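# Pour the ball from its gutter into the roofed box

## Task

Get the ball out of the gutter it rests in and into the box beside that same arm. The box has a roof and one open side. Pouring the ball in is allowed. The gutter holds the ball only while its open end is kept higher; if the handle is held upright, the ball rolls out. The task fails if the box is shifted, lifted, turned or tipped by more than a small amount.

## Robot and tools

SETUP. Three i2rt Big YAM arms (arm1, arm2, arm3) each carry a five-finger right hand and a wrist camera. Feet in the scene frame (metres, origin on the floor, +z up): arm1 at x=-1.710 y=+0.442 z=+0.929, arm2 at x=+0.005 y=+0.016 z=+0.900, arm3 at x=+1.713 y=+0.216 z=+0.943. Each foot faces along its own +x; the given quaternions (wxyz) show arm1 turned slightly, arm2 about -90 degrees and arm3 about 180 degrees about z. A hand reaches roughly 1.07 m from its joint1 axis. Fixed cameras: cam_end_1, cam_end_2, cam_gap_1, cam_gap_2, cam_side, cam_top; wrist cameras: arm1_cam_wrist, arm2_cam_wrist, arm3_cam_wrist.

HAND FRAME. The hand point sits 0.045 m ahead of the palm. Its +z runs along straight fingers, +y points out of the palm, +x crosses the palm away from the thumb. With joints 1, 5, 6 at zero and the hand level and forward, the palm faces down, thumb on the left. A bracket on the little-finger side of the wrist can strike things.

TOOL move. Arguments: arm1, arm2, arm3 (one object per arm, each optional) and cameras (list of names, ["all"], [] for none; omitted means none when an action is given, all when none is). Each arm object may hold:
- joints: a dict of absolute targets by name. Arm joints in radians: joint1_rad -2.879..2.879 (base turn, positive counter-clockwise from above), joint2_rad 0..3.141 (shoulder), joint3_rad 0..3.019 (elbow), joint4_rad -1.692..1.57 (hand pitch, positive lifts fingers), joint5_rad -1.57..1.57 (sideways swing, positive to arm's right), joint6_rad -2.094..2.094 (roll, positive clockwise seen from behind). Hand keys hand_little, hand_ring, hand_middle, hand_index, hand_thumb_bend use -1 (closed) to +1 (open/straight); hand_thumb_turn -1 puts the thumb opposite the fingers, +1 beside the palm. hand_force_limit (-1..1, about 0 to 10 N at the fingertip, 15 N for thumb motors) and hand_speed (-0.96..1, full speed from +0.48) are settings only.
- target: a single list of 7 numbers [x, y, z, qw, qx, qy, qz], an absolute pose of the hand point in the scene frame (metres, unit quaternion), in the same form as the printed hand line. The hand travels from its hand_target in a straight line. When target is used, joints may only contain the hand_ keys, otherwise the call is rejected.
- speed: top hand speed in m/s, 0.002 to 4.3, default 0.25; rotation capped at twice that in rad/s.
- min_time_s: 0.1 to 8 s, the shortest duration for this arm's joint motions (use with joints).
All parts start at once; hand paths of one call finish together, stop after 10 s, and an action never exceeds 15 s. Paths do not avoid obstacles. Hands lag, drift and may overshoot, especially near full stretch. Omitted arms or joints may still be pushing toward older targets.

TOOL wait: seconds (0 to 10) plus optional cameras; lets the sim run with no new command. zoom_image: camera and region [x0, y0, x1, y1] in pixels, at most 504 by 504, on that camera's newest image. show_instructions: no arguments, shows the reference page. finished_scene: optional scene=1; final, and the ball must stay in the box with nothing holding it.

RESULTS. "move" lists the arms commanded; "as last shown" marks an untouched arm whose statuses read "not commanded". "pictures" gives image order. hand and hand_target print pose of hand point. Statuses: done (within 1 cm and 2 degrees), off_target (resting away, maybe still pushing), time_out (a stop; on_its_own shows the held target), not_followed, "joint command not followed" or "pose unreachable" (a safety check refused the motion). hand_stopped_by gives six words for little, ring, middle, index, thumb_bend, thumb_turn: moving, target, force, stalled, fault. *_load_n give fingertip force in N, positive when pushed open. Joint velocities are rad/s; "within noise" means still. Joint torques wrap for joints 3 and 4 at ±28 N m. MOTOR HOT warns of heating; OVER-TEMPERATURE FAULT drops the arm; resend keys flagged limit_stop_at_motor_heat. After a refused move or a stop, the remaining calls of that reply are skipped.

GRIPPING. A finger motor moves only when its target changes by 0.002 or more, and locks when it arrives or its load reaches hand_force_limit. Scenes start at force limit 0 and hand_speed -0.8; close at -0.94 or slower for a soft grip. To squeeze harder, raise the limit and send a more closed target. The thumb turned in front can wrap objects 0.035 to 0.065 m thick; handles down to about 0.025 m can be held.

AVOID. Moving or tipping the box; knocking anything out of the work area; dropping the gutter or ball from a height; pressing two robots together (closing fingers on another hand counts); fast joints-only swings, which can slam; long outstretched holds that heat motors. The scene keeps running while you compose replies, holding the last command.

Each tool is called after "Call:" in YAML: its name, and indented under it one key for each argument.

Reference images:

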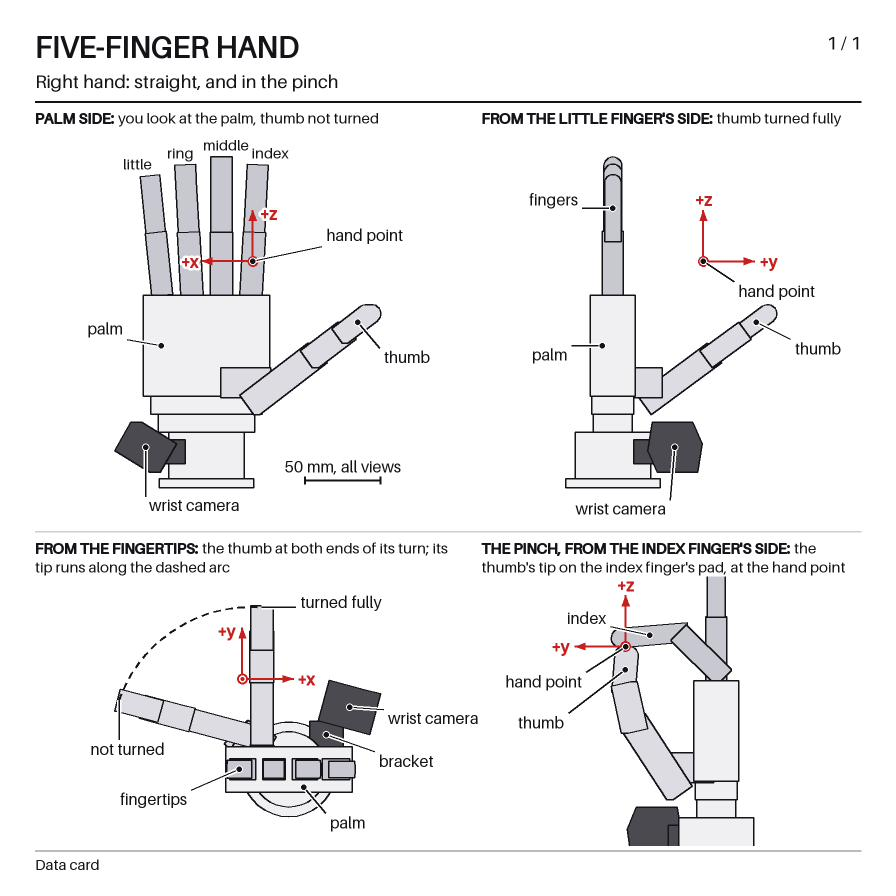

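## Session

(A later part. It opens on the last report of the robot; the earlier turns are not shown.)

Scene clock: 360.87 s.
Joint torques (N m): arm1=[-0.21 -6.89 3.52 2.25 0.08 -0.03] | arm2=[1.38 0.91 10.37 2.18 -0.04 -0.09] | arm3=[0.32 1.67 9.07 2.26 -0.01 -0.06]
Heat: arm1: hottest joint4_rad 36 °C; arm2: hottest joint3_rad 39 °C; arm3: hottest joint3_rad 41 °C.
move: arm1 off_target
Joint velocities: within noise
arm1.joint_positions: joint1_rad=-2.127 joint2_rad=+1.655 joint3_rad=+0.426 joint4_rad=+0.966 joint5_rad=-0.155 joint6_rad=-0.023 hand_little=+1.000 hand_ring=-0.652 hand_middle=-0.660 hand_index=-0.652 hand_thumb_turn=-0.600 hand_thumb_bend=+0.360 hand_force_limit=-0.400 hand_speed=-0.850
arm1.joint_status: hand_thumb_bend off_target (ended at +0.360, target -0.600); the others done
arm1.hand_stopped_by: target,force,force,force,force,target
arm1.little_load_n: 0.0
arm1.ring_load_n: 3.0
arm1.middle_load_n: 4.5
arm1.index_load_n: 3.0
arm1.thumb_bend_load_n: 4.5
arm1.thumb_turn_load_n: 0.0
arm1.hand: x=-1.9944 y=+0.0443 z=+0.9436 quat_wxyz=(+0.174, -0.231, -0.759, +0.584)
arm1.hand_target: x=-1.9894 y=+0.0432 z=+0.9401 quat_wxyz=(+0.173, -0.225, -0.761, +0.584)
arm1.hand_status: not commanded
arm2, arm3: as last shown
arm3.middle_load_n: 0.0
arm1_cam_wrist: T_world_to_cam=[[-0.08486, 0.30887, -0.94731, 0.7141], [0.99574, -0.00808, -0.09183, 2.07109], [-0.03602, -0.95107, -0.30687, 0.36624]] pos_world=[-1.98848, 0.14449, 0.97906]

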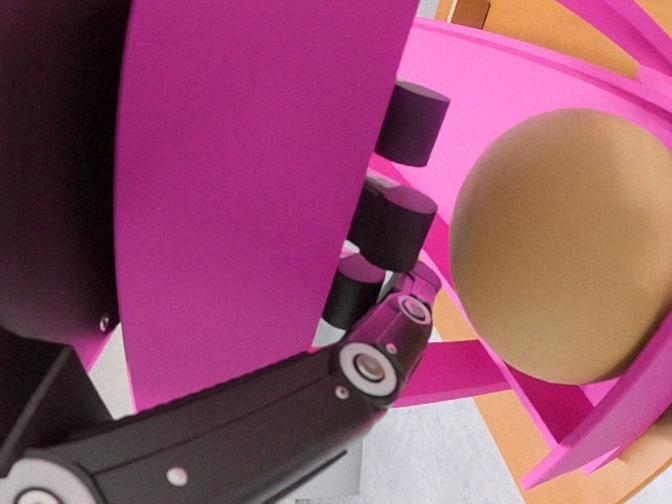

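Call:
move:
  arm1: {"joints": {"hand_index": -0.95, "hand_middle": -0.95, "hand_ring": -0.95, "hand_speed": -0.93, "hand_force_limit": 0.5}}
  cameras: ["arm1_cam_wrist", "cam_end_1", "cam_side"]

Call:
zoom_image:
  camera: "cam_side"
  region: [60, 200, 150, 290]

Call:
zoom_image:
  camera: "cam_end_1"
  region: [480, 280, 600, 400]

Scene clock: 366.97 s.
Joint torques (N m): arm1=[-0.38 -6.77 3.56 2.29 0.09 -0.01] | arm2=[1.67 1.08 10.36 2.32 -0.04 -0.09] | arm3=[0.32 1.67 9.07 2.28 -0.01 -0.06]
Heat: arm1: hottest joint4_rad 36 °C; arm2: hottest joint3_rad 39 °C; arm3: hottest joint3_rad 41 °C.
move: arm1 off_target
Joint velocities: within noise
arm1.joint_positions: joint1_rad=-2.127 joint2_rad=+1.655 joint3_rad=+0.425 joint4_rad=+0.966 joint5_rad=-0.155 joint6_rad=-0.023 hand_little=+1.000 hand_ring=-0.676 hand_middle=-0.683 hand_index=-0.668 hand_thumb_turn=-0.600 hand_thumb_bend=+0.360 hand_force_limit=+0.500 hand_speed=-0.930
arm1.joint_status: hand_ring off_target (ended at -0.676, target -0.950); hand_middle off_target (ended at -0.683, target -0.950); hand_index off_target (ended at -0.668, target -0.950); the others done
arm1.hand_stopped_by: target,force,force,force,force,target
arm1.little_load_n: 0.0
arm1.ring_load_n: 8.0
arm1.middle_load_n: 8.5
arm1.index_load_n: 8.0
arm1.thumb_bend_load_n: 4.5
arm1.thumb_turn_load_n: 0.0
arm1.hand: x=-1.9941 y=+0.0446 z=+0.9431 quat_wxyz=(+0.173, -0.231, -0.759, +0.583)
arm1.hand_target: x=-1.9892 y=+0.0433 z=+0.9401 quat_wxyz=(+0.173, -0.225, -0.761, +0.583)
arm1.hand_status: not commanded
arm2, arm3: as last shown
arm1_cam_wrist: T_world_to_cam=[[-0.0841, 0.30965, -0.94712, 0.71485], [0.99582, -0.00795, -0.09103, 2.0702], [-0.03572, -0.95082, -0.30769, 0.36777]] pos_world=[-1.98828, 0.14479, 0.97866]

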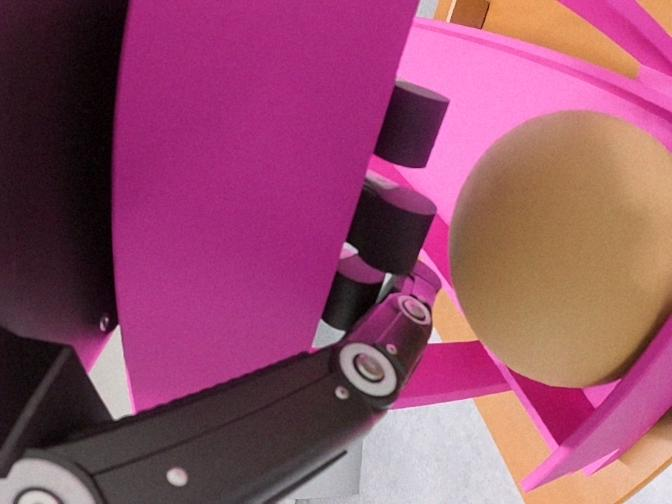

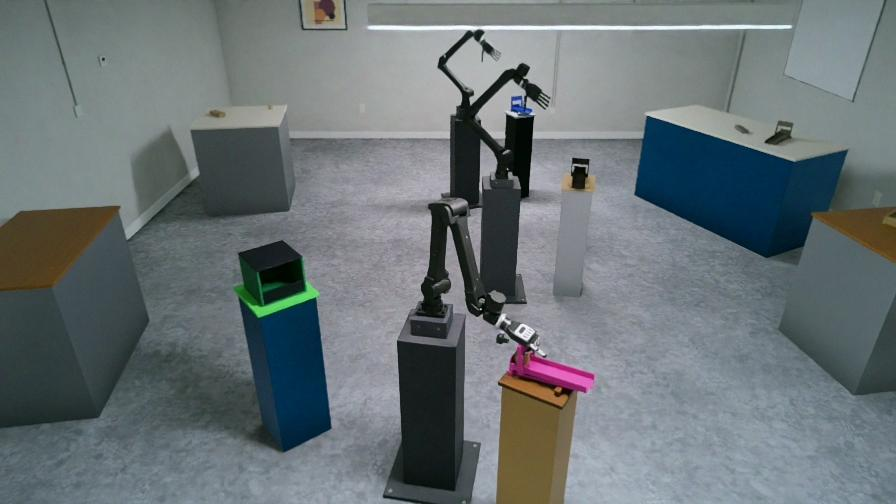

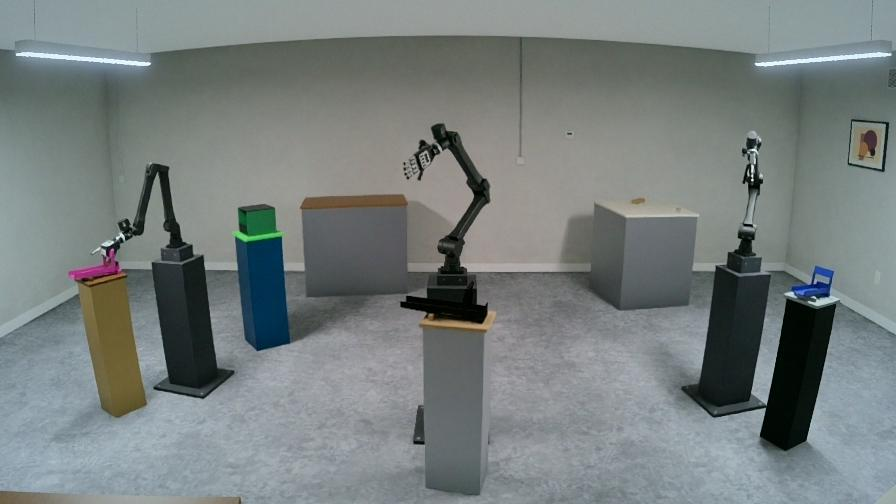

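Scaled by 5.600 from the camera's image (finer frame: 1280x720).

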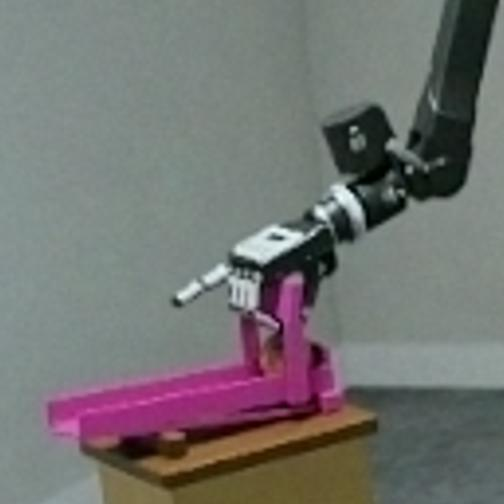

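Scaled by 4.200 from the camera's image (finer frame: 1280x720).

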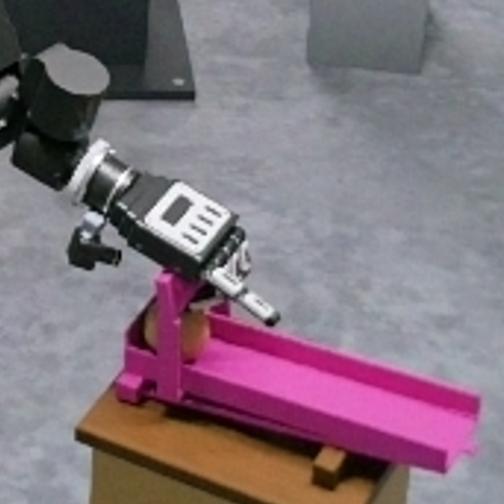

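Call:
move:
  arm1: {"joints": {"hand_thumb_bend": -0.65, "hand_force_limit": 0.2}}

Call:
move:
  arm1: {"target": [-1.9893, 0.0430, 0.985, -0.1863, 0.2143, 0.7236, -0.6290], "speed": 0.06}
  cameras: ["arm1_cam_wrist", "cam_end_1", "cam_side"]

Call:
zoom_image:
  camera: "cam_side"
  region: [60, 200, 150, 290]

Call:
zoom_image:
  camera: "cam_end_1"
  region: [480, 280, 600, 400]

Scene clock: 370.47 s.
Joint torques (N m): arm1=[-0.73 -6.77 3.55 2.28 0.11 -0.01] | arm2=[1.73 1.26 10.35 2.18 -0.06 -0.08] | arm3=[0.26 1.73 9.06 2.26 -0.01 -0.06]
Heat: arm1: hottest joint4_rad 36 °C; arm2: hottest joint3_rad 39 °C; arm3: hottest joint3_rad 41 °C.
move: arm1 off_target
Joint velocities: within noise
arm1.joint_positions: joint1_rad=-2.127 joint2_rad=+1.655 joint3_rad=+0.425 joint4_rad=+0.966 joint5_rad=-0.155 joint6_rad=-0.023 hand_little=+1.000 hand_ring=-0.676 hand_middle=-0.683 hand_index=-0.668 hand_thumb_turn=-0.600 hand_thumb_bend=+0.334 hand_force_limit=+0.200 hand_speed=-0.930
arm1.joint_status: hand_thumb_bend off_target (ended at +0.334, target -0.650); the others done
arm1.hand_stopped_by: target,force,force,force,force,target
arm1.little_load_n: 0.0
arm1.ring_load_n: 8.0
arm1.middle_load_n: 9.0
arm1.index_load_n: 8.0
arm1.thumb_bend_load_n: 9.0
arm1.thumb_turn_load_n: 0.0
arm1.hand: x=-1.9941 y=+0.0446 z=+0.9431 quat_wxyz=(+0.173, -0.231, -0.759, +0.583)
arm1.hand_target: x=-1.9892 y=+0.0433 z=+0.9401 quat_wxyz=(+0.173, -0.225, -0.761, +0.583)
arm1.hand_status: not commanded
arm2, arm3: as last shown
pictures: none

Scene clock: 372.03 s.
Joint torques (N m): arm1=[-0.67 -8.7 4 2.93 -0.16 0.14] | arm2=[1.61 1.03 10.26 2.22 -0.02 -0.07] | arm3=[0.26 1.73 9.09 2.29 -0.01 -0.06]
Heat: arm1: hottest joint4_rad 37 °C; arm2: hottest joint3_rad 39 °C; arm3: hottest joint3_rad 41 °C.
move: arm1 off_target
Joint velocities: within noise
arm1.joint_positions: joint1_rad=-2.127 joint2_rad=+1.602 joint3_rad=+0.388 joint4_rad=+1.023 joint5_rad=-0.159 joint6_rad=-0.023 hand_little=+1.000 hand_ring=-0.676 hand_middle=-0.683 hand_index=-0.668 hand_thumb_turn=-0.600 hand_thumb_bend=+0.334 hand_force_limit=+0.200 hand_speed=-0.930
arm1.joint_status: not commanded
arm1.hand_stopped_by: target,force,force,force,force,target
arm1.little_load_n: 0.0
arm1.ring_load_n: 8.0
arm1.middle_load_n: 8.5
arm1.index_load_n: 8.5
arm1.thumb_bend_load_n: 9.0
arm1.thumb_turn_load_n: 0.5
arm1.hand: x=-1.9895 y=+0.0483 z=+0.9677 quat_wxyz=(+0.184, -0.220, -0.739, +0.609)
arm1.hand_target: x=-1.9893 y=+0.0431 z=+0.9848 quat_wxyz=(+0.186, -0.214, -0.724, +0.629)
arm1.hand_status: off_target (0.018 m and 2.9 deg from the pose sent, 0.042 m and 7.1 deg at the start)
arm2, arm3: as last shown
arm1_cam_wrist: T_world_to_cam=[[-0.13182, 0.25733, -0.95729, 0.65485], [0.99024, -0.00999, -0.13905, 2.10335], [-0.04535, -0.96627, -0.2535, 0.30811]] pos_world=[-1.98252, 0.15022, 0.99744]

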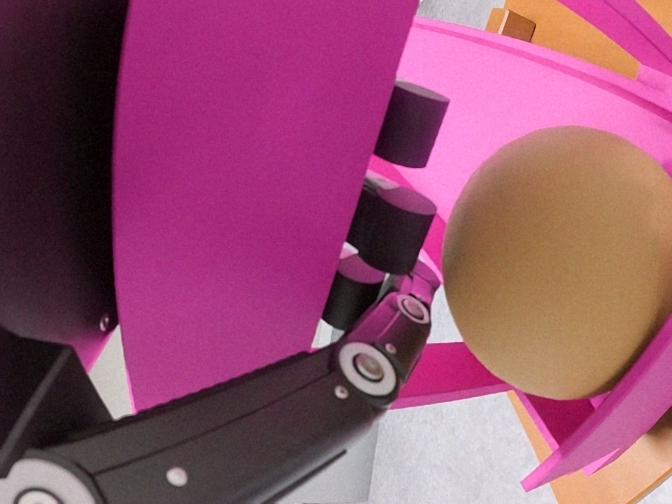

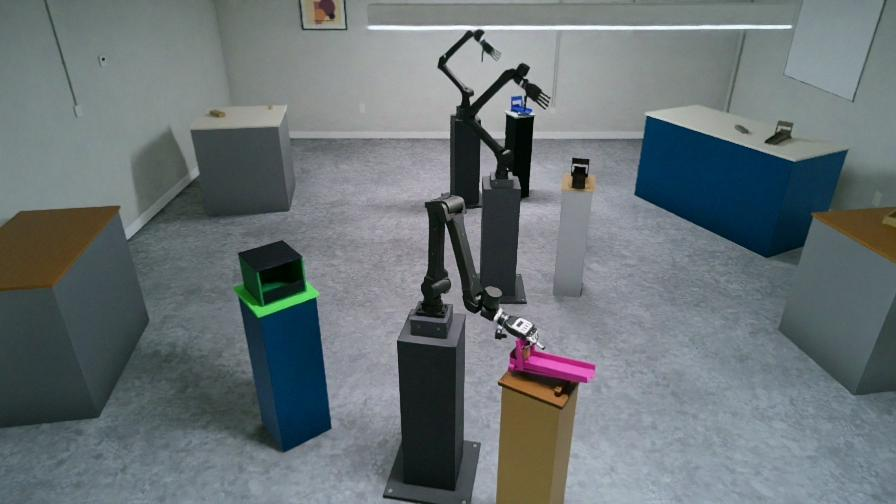

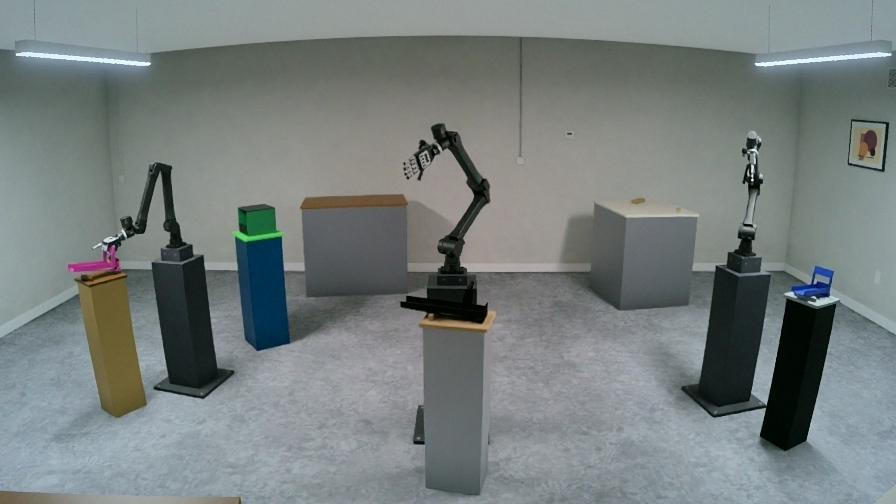

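Scaled by 5.600 from the camera's image (finer frame: 1280x720).

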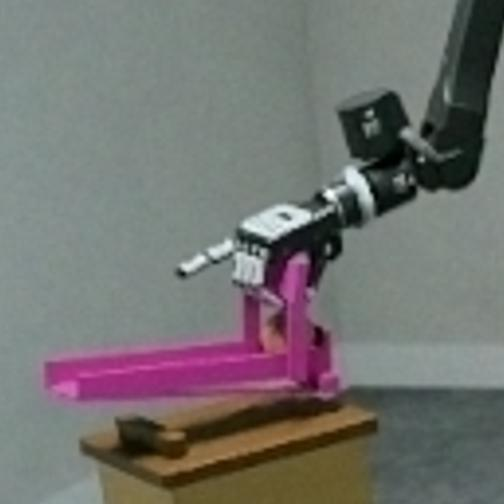

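Scaled by 4.200 from the camera's image (finer frame: 1280x720).

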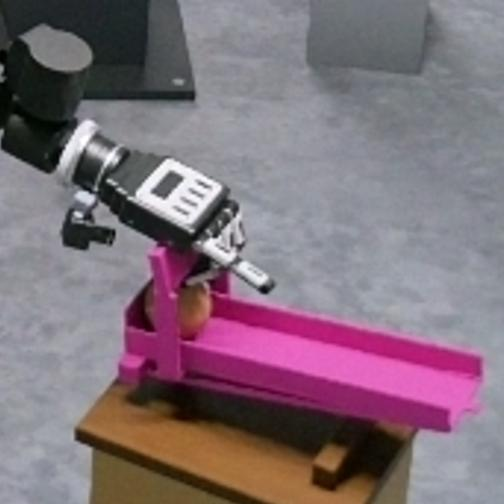

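Call:
move:
  arm1: {"target": [-2.03, -0.02, 1.10, -0.2008, 0.2008, 0.6780, -0.6780], "speed": 0.15}
  cameras: ["arm1_cam_wrist", "cam_end_1", "cam_side"]

Call:
zoom_image:
  camera: "cam_side"
  region: [50, 180, 150, 280]

Call:
zoom_image:
  camera: "cam_end_1"
  region: [480, 260, 620, 400]

Scene clock: 391.03 s.
Joint torques (N m): arm1=[-0.03 -8.23 9.88 1.78 0.13 0.16] | arm2=[1.73 1.14 10.28 2.32 -0.03 -0.06] | arm3=[0.26 1.67 9.07 2.26 0 -0.06]
Heat: arm1: hottest joint4_rad 37 °C; arm2: hottest joint3_rad 40 °C; arm3: hottest joint3_rad 41 °C.
move: arm1 off_target
Joint velocities: within noise
arm1.joint_positions: joint1_rad=-2.110 joint2_rad=+1.450 joint3_rad=+0.554 joint4_rad=+0.832 joint5_rad=-0.140 joint6_rad=+0.000 hand_little=+1.000 hand_ring=-0.676 hand_middle=-0.683 hand_index=-0.668 hand_thumb_turn=-0.600 hand_thumb_bend=+0.334 hand_force_limit=+0.200 hand_speed=-0.930
arm1.joint_status: not commanded
arm1.hand_stopped_by: target,force,force,force,force,target
arm1.little_load_n: 0.0
arm1.ring_load_n: 8.0
arm1.middle_load_n: 9.0
arm1.index_load_n: 8.0
arm1.thumb_bend_load_n: 9.0
arm1.thumb_turn_load_n: 0.0
arm1.hand: x=-2.0234 y=-0.0010 z=+1.0679 quat_wxyz=(+0.199, -0.209, -0.699, +0.655)
arm1.hand_target: x=-2.0287 y=-0.0184 z=+1.1005 quat_wxyz=(+0.201, -0.201, -0.678, +0.678)
arm1.hand_status: off_target (0.038 m and 3.7 deg from the pose sent, 0.154 m and 10.9 deg at the start)
arm2.joint_positions: joint1_rad=-0.603 joint2_rad=+0.627 joint3_rad=+1.417 joint4_rad=-1.226 joint5_rad=+0.146 joint6_rad=-1.569 hand_little=+1.000 hand_ring=+1.000 hand_middle=+1.000 hand_index=+1.000 hand_thumb_turn=+1.000 hand_thumb_bend=+1.000 hand_force_limit=+0.000 hand_speed=-0.800
arm2.joint_status: not commanded
arm2.hand_stopped_by: target,target,target,target,target,target
arm2.little_load_n: 0.0
arm2.ring_load_n: -0.5
arm2.middle_load_n: 0.0
arm2.index_load_n: 0.0
arm2.thumb_bend_load_n: 0.0
arm2.thumb_turn_load_n: 0.0
arm2.hand: x=-0.2034 y=-0.1324 z=+1.4443 quat_wxyz=(+0.507, +0.352, -0.763, +0.192)
arm2.hand_target: x=-0.2022 y=-0.1306 z=+1.4562 quat_wxyz=(+0.517, +0.348, -0.757, +0.198)
arm2.hand_status: not commanded
arm3.joint_positions: joint1_rad=+0.812 joint2_rad=+0.649 joint3_rad=+1.379 joint4_rad=-1.341 joint5_rad=-0.058 joint6_rad=-1.526 hand_little=+1.000 hand_ring=+1.000 hand_middle=+1.000 hand_index=+1.000 hand_thumb_turn=+1.000 hand_thumb_bend=+1.000 hand_force_limit=+0.000 hand_speed=-0.800
arm3.joint_status: not commanded
arm3.hand_stopped_by: target,target,target,target,target,target
arm3.little_load_n: 0.0
arm3.ring_load_n: 0.0
arm3.middle_load_n: 0.0
arm3.index_load_n: 0.0
arm3.thumb_bend_load_n: 0.0
arm3.thumb_turn_load_n: -0.5
arm3.hand: x=+1.5332 y=+0.0333 z=+1.4262 quat_wxyz=(+0.386, +0.415, -0.785, +0.250)
arm3.hand_target: x=+1.5334 y=+0.0335 z=+1.4376 quat_wxyz=(+0.396, +0.412, -0.779, +0.256)
arm3.hand_status: not commanded
arm1_cam_wrist: T_world_to_cam=[[-0.19803, 0.15581, -0.96773, 0.63604], [0.97824, -0.03089, -0.20516, 2.19658], [-0.06186, -0.9873, -0.1463, 0.13641]] pos_world=[-2.01439, 0.10343, 1.08612]

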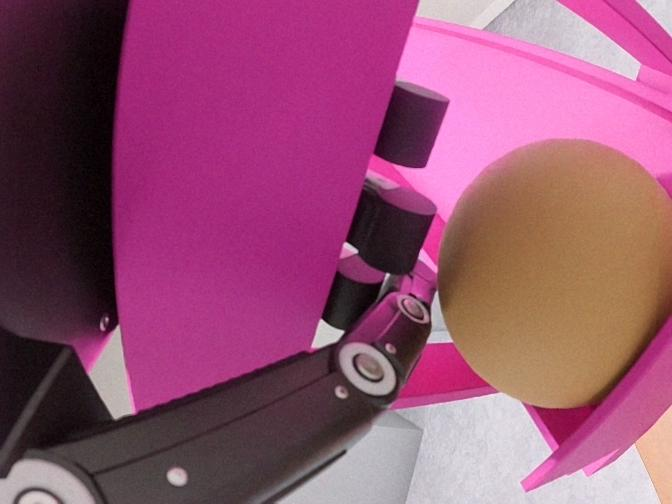

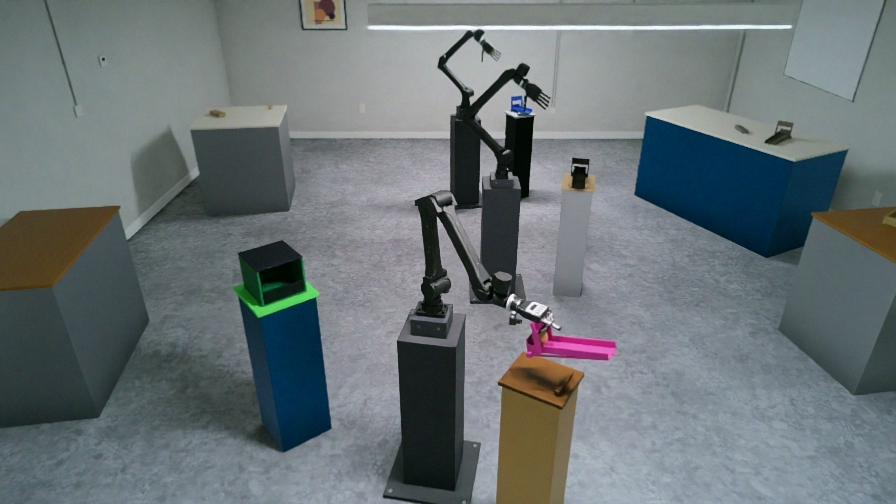

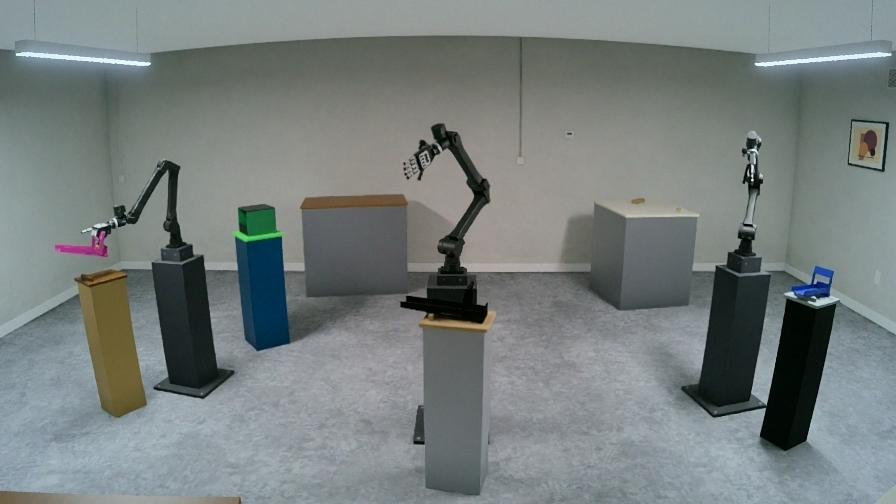

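Scaled by 5.040 from the camera's image (finer frame: 1280x720).

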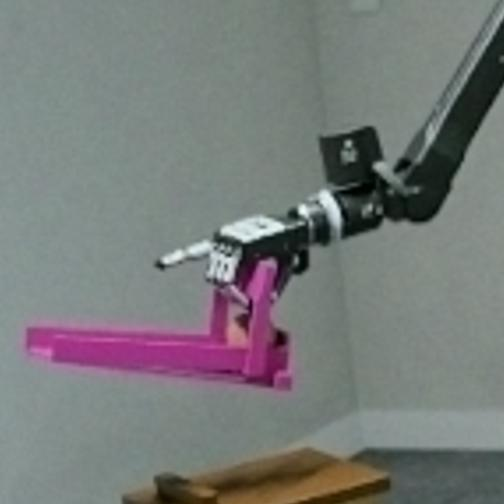

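Scaled by 3.600 from the camera's image (finer frame: 1280x720).

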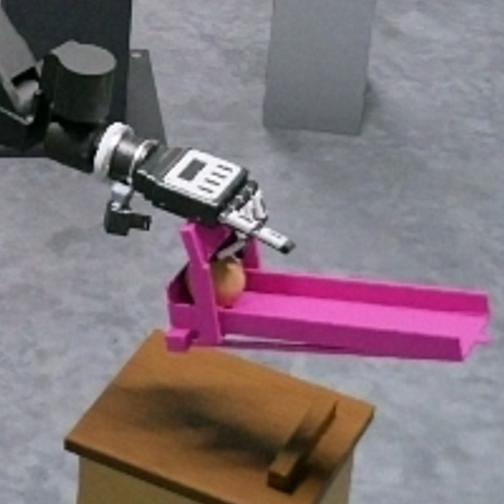

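Call:
move:
  arm1: {"target": [-2.02, -0.01, 1.26, -0.2008, 0.2008, 0.6780, -0.6780], "speed": 0.2}
  cameras: ["arm1_cam_wrist"]

Scene clock: 398.73 s.
Joint torques (N m): arm1=[-0.56 -6.65 13.03 1.84 0.01 0.14] | arm2=[1.61 1.44 10.28 2.25 -0.03 -0.11] | arm3=[0.26 1.73 9.06 2.28 -0.01 -0.07]
Heat: arm1: hottest joint4_rad 37 °C; arm2: hottest joint3_rad 40 °C; arm3: hottest joint3_rad 41 °C.
move: arm1 off_target
Joint velocities: within noise
arm1.joint_positions: joint1_rad=-2.110 joint2_rad=+1.119 joint3_rad=+0.761 joint4_rad=+0.287 joint5_rad=-0.140 joint6_rad=+0.002 hand_little=+1.000 hand_ring=-0.676 hand_middle=-0.683 hand_index=-0.668 hand_thumb_turn=-0.600 hand_thumb_bend=+0.334 hand_force_limit=+0.200 hand_speed=-0.930
arm1.joint_status: not commanded
arm1.hand_stopped_by: target,force,force,force,force,target
arm1.little_load_n: 0.0
arm1.ring_load_n: 8.0
arm1.middle_load_n: 9.0
arm1.index_load_n: 8.0
arm1.thumb_bend_load_n: 9.0
arm1.thumb_turn_load_n: 0.0
arm1.hand: x=-2.0169 y=+0.0034 z=+1.2163 quat_wxyz=(+0.197, -0.211, -0.701, +0.652)
arm1.hand_target: x=-2.0182 y=-0.0077 z=+1.2600 quat_wxyz=(+0.201, -0.201, -0.678, +0.678)
arm1.hand_status: off_target (0.046 m and 4.2 deg from the pose sent, 0.192 m and 3.7 deg at the start)
arm2, arm3: as last shown
arm2.ring_load_n: 0.0
arm3.thumb_turn_load_n: 0.0
arm1_cam_wrist: T_world_to_cam=[[-0.19072, 0.16074, -0.96839, 0.79577], [0.97975, -0.03009, -0.19795, 2.21506], [-0.06096, -0.98654, -0.15175, 0.17131]] pos_world=[-2.00799, 0.10773, 1.2351]

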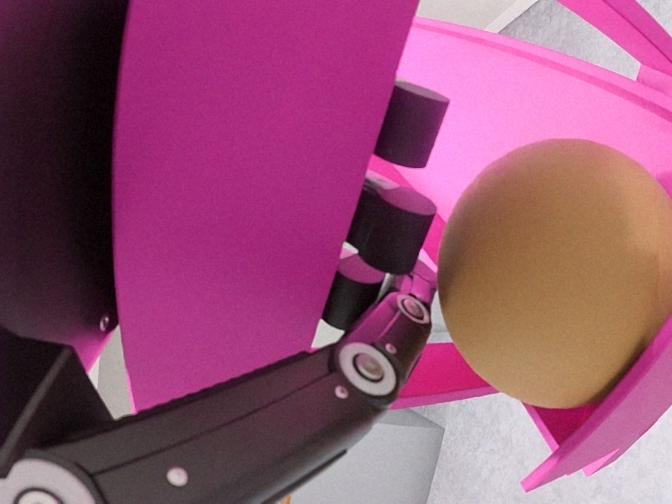

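Call:
move:
  arm1: {"joints": {"joint1_rad": 0.4, "joint5_rad": 0.3}, "min_time_s": 6}
  cameras: ["arm1_cam_wrist"]

Call:
move:
  arm1: {"joints": {"joint1_rad": 1.8, "joint5_rad": 0.95}, "min_time_s": 4}
  cameras: ["arm1_cam_wrist", "cam_end_1", "cam_side", "cam_top"]

Call:
zoom_image:
  camera: "cam_end_1"
  region: [200, 120, 460, 320]

Call:
zoom_image:
  camera: "cam_side"
  region: [100, 120, 300, 260]

Call:
zoom_image:
  camera: "cam_top"
  region: [180, 30, 360, 190]

Scene clock: 409.37 s.
Joint torques (N m): arm1=[-0.15 -6.01 13.11 1.66 0.14 0.18] | arm2=[1.67 1.32 10.4 2.22 -0.01 -0.06] | arm3=[0.26 1.73 9.07 2.28 -0.01 -0.06]
Heat: arm1: hottest joint3_rad 36 °C; arm2: hottest joint3_rad 40 °C; arm3: hottest joint3_rad 41 °C.
move: arm1 done
Joint velocities: within noise
arm1.joint_positions: joint1_rad=+0.393 joint2_rad=+1.119 joint3_rad=+0.761 joint4_rad=+0.287 joint5_rad=+0.298 joint6_rad=+0.003 hand_little=+1.000 hand_ring=-0.676 hand_middle=-0.683 hand_index=-0.668 hand_thumb_turn=-0.600 hand_thumb_bend=+0.334 hand_force_limit=+0.200 hand_speed=-0.930
arm1.joint_status: all done
arm1.hand_stopped_by: target,force,force,force,force,target
arm1.little_load_n: -0.5
arm1.ring_load_n: 8.0
arm1.middle_load_n: 9.0
arm1.index_load_n: 8.0
arm1.thumb_bend_load_n: 9.0
arm1.thumb_turn_load_n: 0.0
arm1.hand: x=-1.1734 y=+0.5237 z=+1.2120 quat_wxyz=(-0.455, +0.498, -0.539, +0.504)
arm1.hand_target: x=-1.1639 y=+0.5295 z=+1.2562 quat_wxyz=(-0.482, +0.475, -0.528, +0.514)
arm1.hand_status: not commanded
arm2, arm3: as last shown
arm3.thumb_turn_load_n: 0.5
arm1_cam_wrist: T_world_to_cam=[[-0.05776, -0.25423, -0.96542, 1.23858], [-0.44063, 0.87423, -0.20386, -0.72964], [0.89583, 0.41362, -0.16252, 1.13785]] pos_world=[-1.26929, 0.48213, 1.23193]

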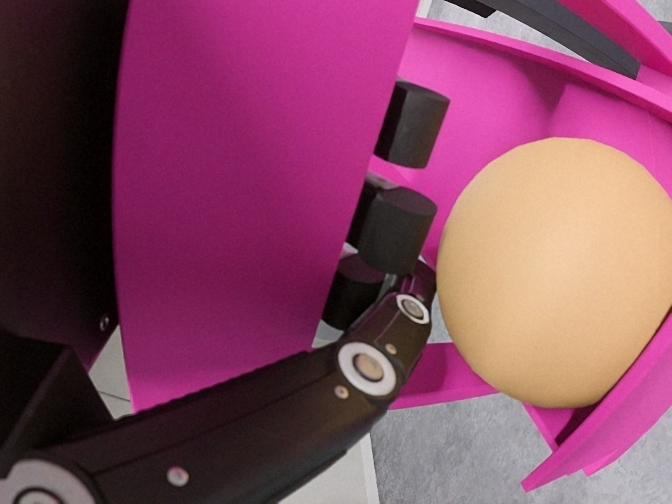

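Scene clock: 413.90 s.
Joint torques (N m): arm1=[-0.85 -5.77 12.9 1.63 0.17 0.12] | arm2=[1.38 1.14 10.32 2.25 -0.04 -0.08] | arm3=[0.26 1.67 9.07 2.28 -0.01 -0.06]
Heat: arm1: hottest joint3_rad 37 °C; arm2: hottest joint3_rad 40 °C; arm3: hottest joint3_rad 41 °C.
move: arm1 done
Joint velocities: within noise
arm1.joint_positions: joint1_rad=+1.791 joint2_rad=+1.119 joint3_rad=+0.761 joint4_rad=+0.287 joint5_rad=+0.947 joint6_rad=+0.003 hand_little=+1.000 hand_ring=-0.676 hand_middle=-0.683 hand_index=-0.668 hand_thumb_turn=-0.600 hand_thumb_bend=+0.334 hand_force_limit=+0.200 hand_speed=-0.930
arm1.joint_status: all done
arm1.hand_stopped_by: target,force,force,force,force,target
arm1.little_load_n: 0.0
arm1.ring_load_n: 8.0
arm1.middle_load_n: 8.5
arm1.index_load_n: 8.5
arm1.thumb_bend_load_n: 9.0
arm1.thumb_turn_load_n: 0.0
arm1.hand: x=-1.5837 y=+0.9278 z=+1.2231 quat_wxyz=(-0.614, +0.656, -0.304, +0.318)
arm1.hand_target: x=-1.5880 y=+0.9384 z=+1.2633 quat_wxyz=(-0.639, +0.632, -0.318, +0.301)
arm1.hand_status: not commanded
arm2, arm3: as last shown
arm3.thumb_turn_load_n: 0.0
arm1_cam_wrist: T_world_to_cam=[[0.17607, -0.22951, -0.95725, 1.66569], [-0.90815, 0.33733, -0.24792, -1.44979], [0.37981, 0.91298, -0.14903, 0.04309]] pos_world=[-1.62628, 0.83201, 1.24147]

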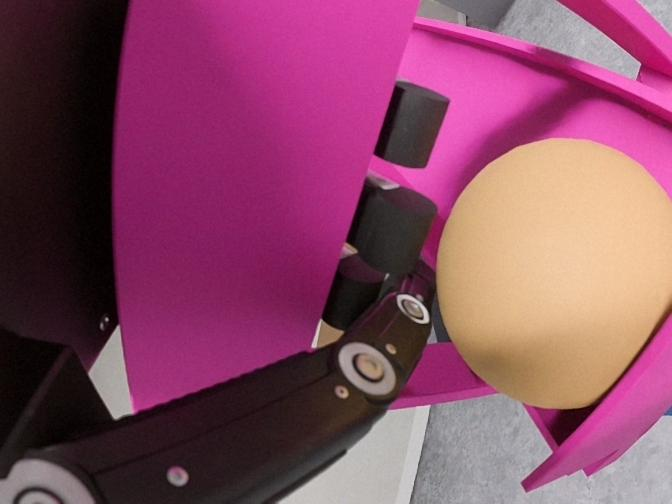

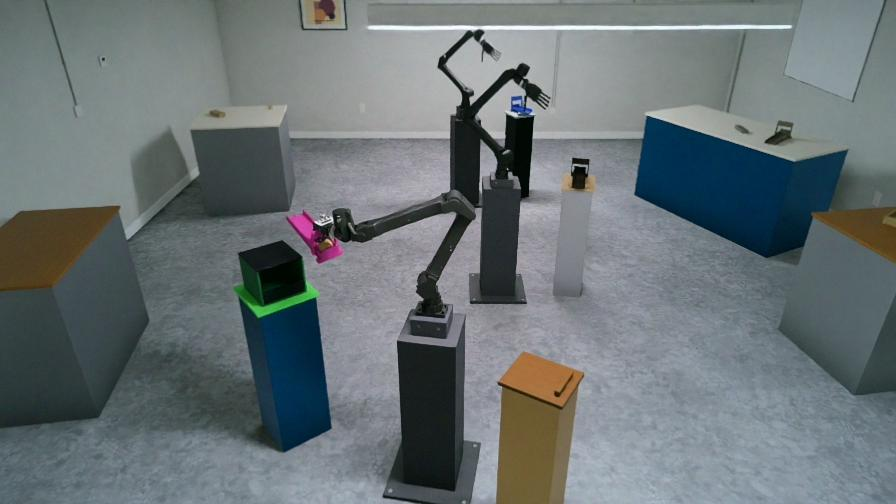

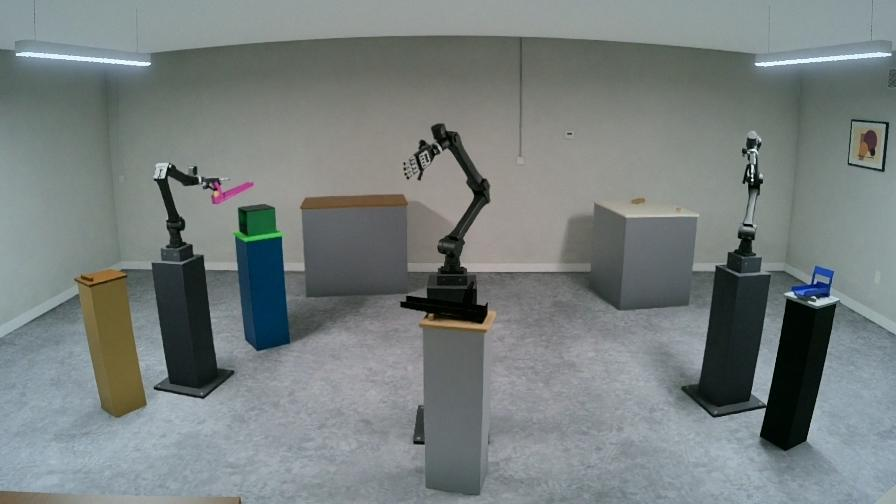

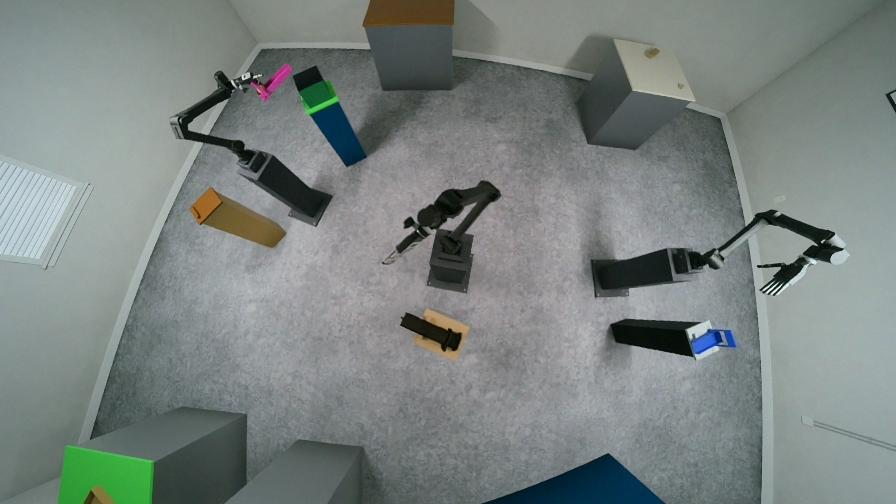

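Scaled by 1.938 from the camera's image (finer frame: 1280x720).

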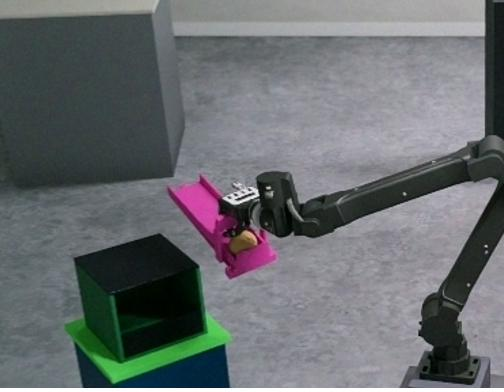

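Scaled by 2.520 from the camera's image (finer frame: 1280x720).

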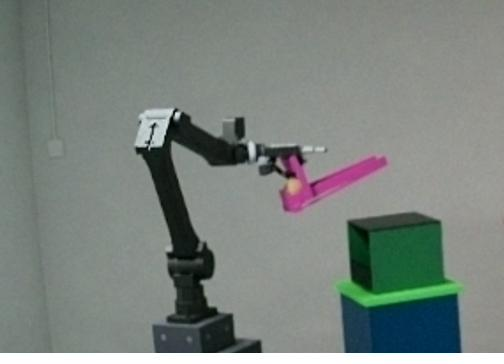

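Scaled by 2.800 from the camera's image (finer frame: 1280x720).

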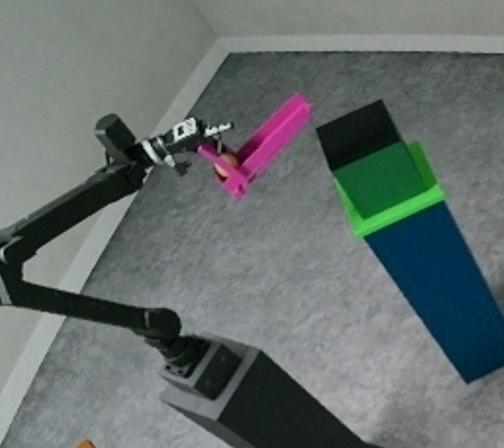

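Call:
zoom_image:
  camera: "cam_end_1"
  region: [270, 190, 370, 290]

Call:
zoom_image:
  camera: "cam_side"
  region: [190, 160, 270, 220]

Call:
zoom_image:
  camera: "cam_top"
  region: [240, 50, 340, 120]

Scaled by 5.040 from the camera's image (finer frame: 1280x720).

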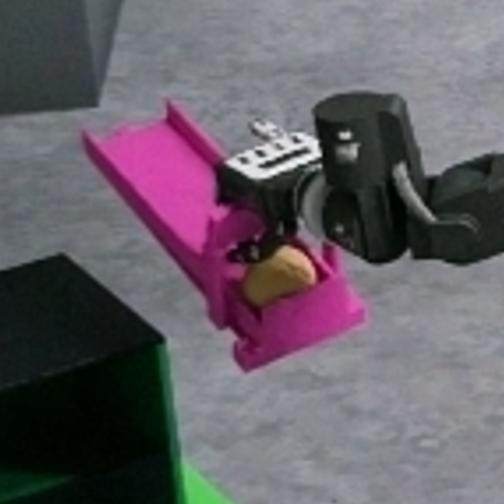

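Scaled by 6.300 from the camera's image (finer frame: 1280x720).

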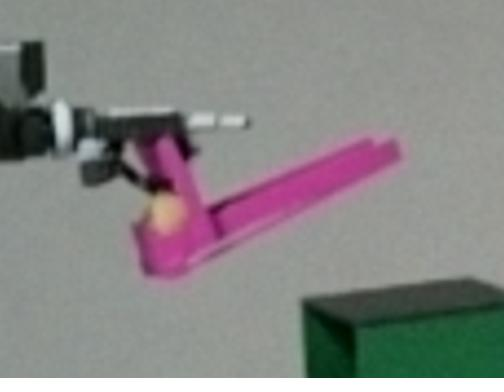

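Scaled by 5.040 from the camera's image (finer frame: 1280x720).

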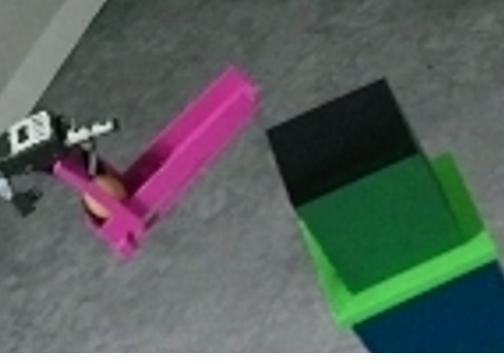

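Call:
move:
  arm1: {"target": [-1.734, 0.985, 1.22, 0.6145, -0.6408, 0.3321, -0.3185], "speed": 0.2}
  cameras: ["cam_end_1", "cam_side", "cam_top"]

Call:
zoom_image:
  camera: "cam_end_1"
  region: [230, 190, 370, 330]

Call:
zoom_image:
  camera: "cam_side"
  region: [170, 160, 290, 250]

Scene clock: 437.83 s.
Joint torques (N m): arm1=[-0.85 -7.94 12.16 0.91 0.42 0.15] | arm2=[1.67 1.32 10.39 2.26 -0.03 -0.06] | arm3=[0.32 1.67 9.07 2.29 -0.01 -0.06]
Heat: arm1: hottest joint3_rad 39 °C; arm2: hottest joint3_rad 40 °C; arm3: hottest joint3_rad 41 °C.
move: arm1 off_target
Joint velocities: within noise
arm1.joint_positions: joint1_rad=+2.141 joint2_rad=+1.373 joint3_rad=+0.922 joint4_rad=+0.237 joint5_rad=+1.336 joint6_rad=+0.137 hand_little=+1.000 hand_ring=-0.676 hand_middle=-0.683 hand_index=-0.668 hand_thumb_turn=-0.600 hand_thumb_bend=+0.334 hand_force_limit=+0.200 hand_speed=-0.930
arm1.joint_status: not commanded
arm1.hand_stopped_by: target,force,force,force,force,target
arm1.little_load_n: 0.0
arm1.ring_load_n: 8.0
arm1.middle_load_n: 8.5
arm1.index_load_n: 8.0
arm1.thumb_bend_load_n: 9.0
arm1.thumb_turn_load_n: 0.0
arm1.hand: x=-1.7270 y=+0.9708 z=+1.1943 quat_wxyz=(-0.601, +0.654, -0.315, +0.335)
arm1.hand_target: x=-1.7336 y=+0.9834 z=+1.2200 quat_wxyz=(-0.615, +0.641, -0.332, +0.319)
arm1.hand_status: off_target (0.030 m and 3.5 deg from the pose sent, 0.161 m and 3.6 deg at the start)
arm2, arm3: as last shown

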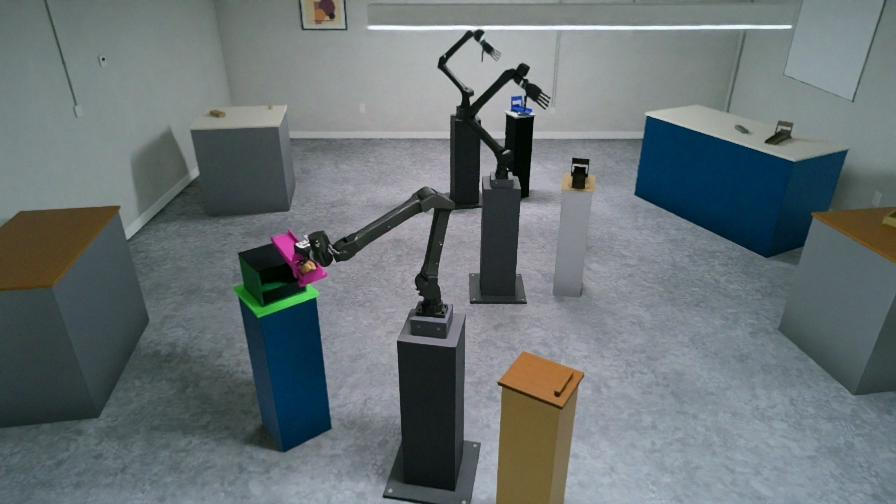

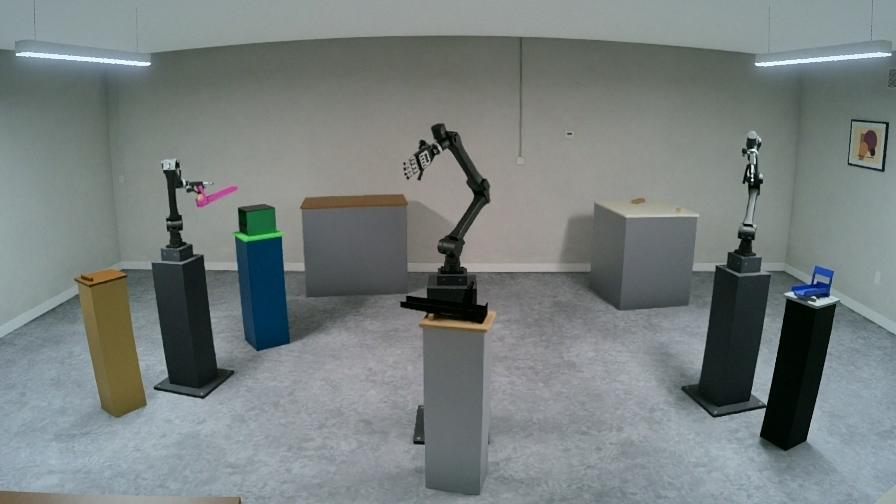

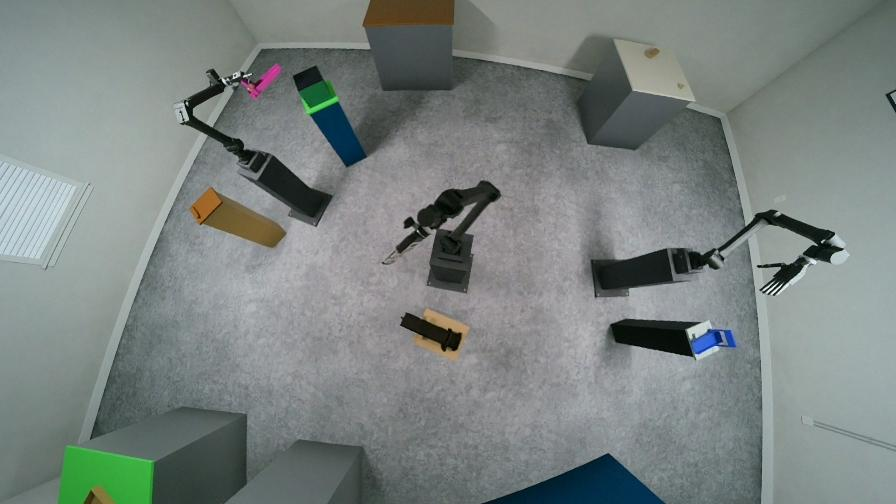

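Scaled by 3.600 from the camera's image (finer frame: 1280x720).

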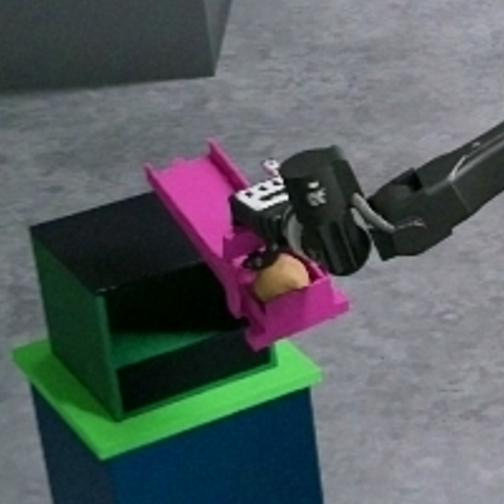

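Scaled by 4.200 from the camera's image (finer frame: 1280x720).

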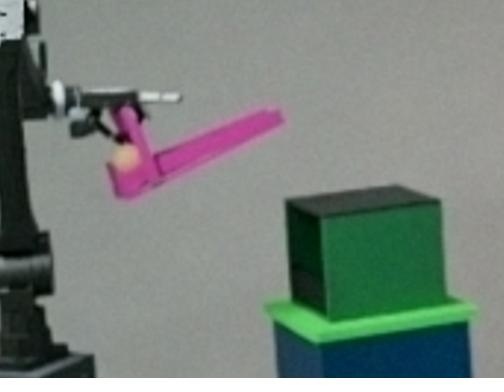

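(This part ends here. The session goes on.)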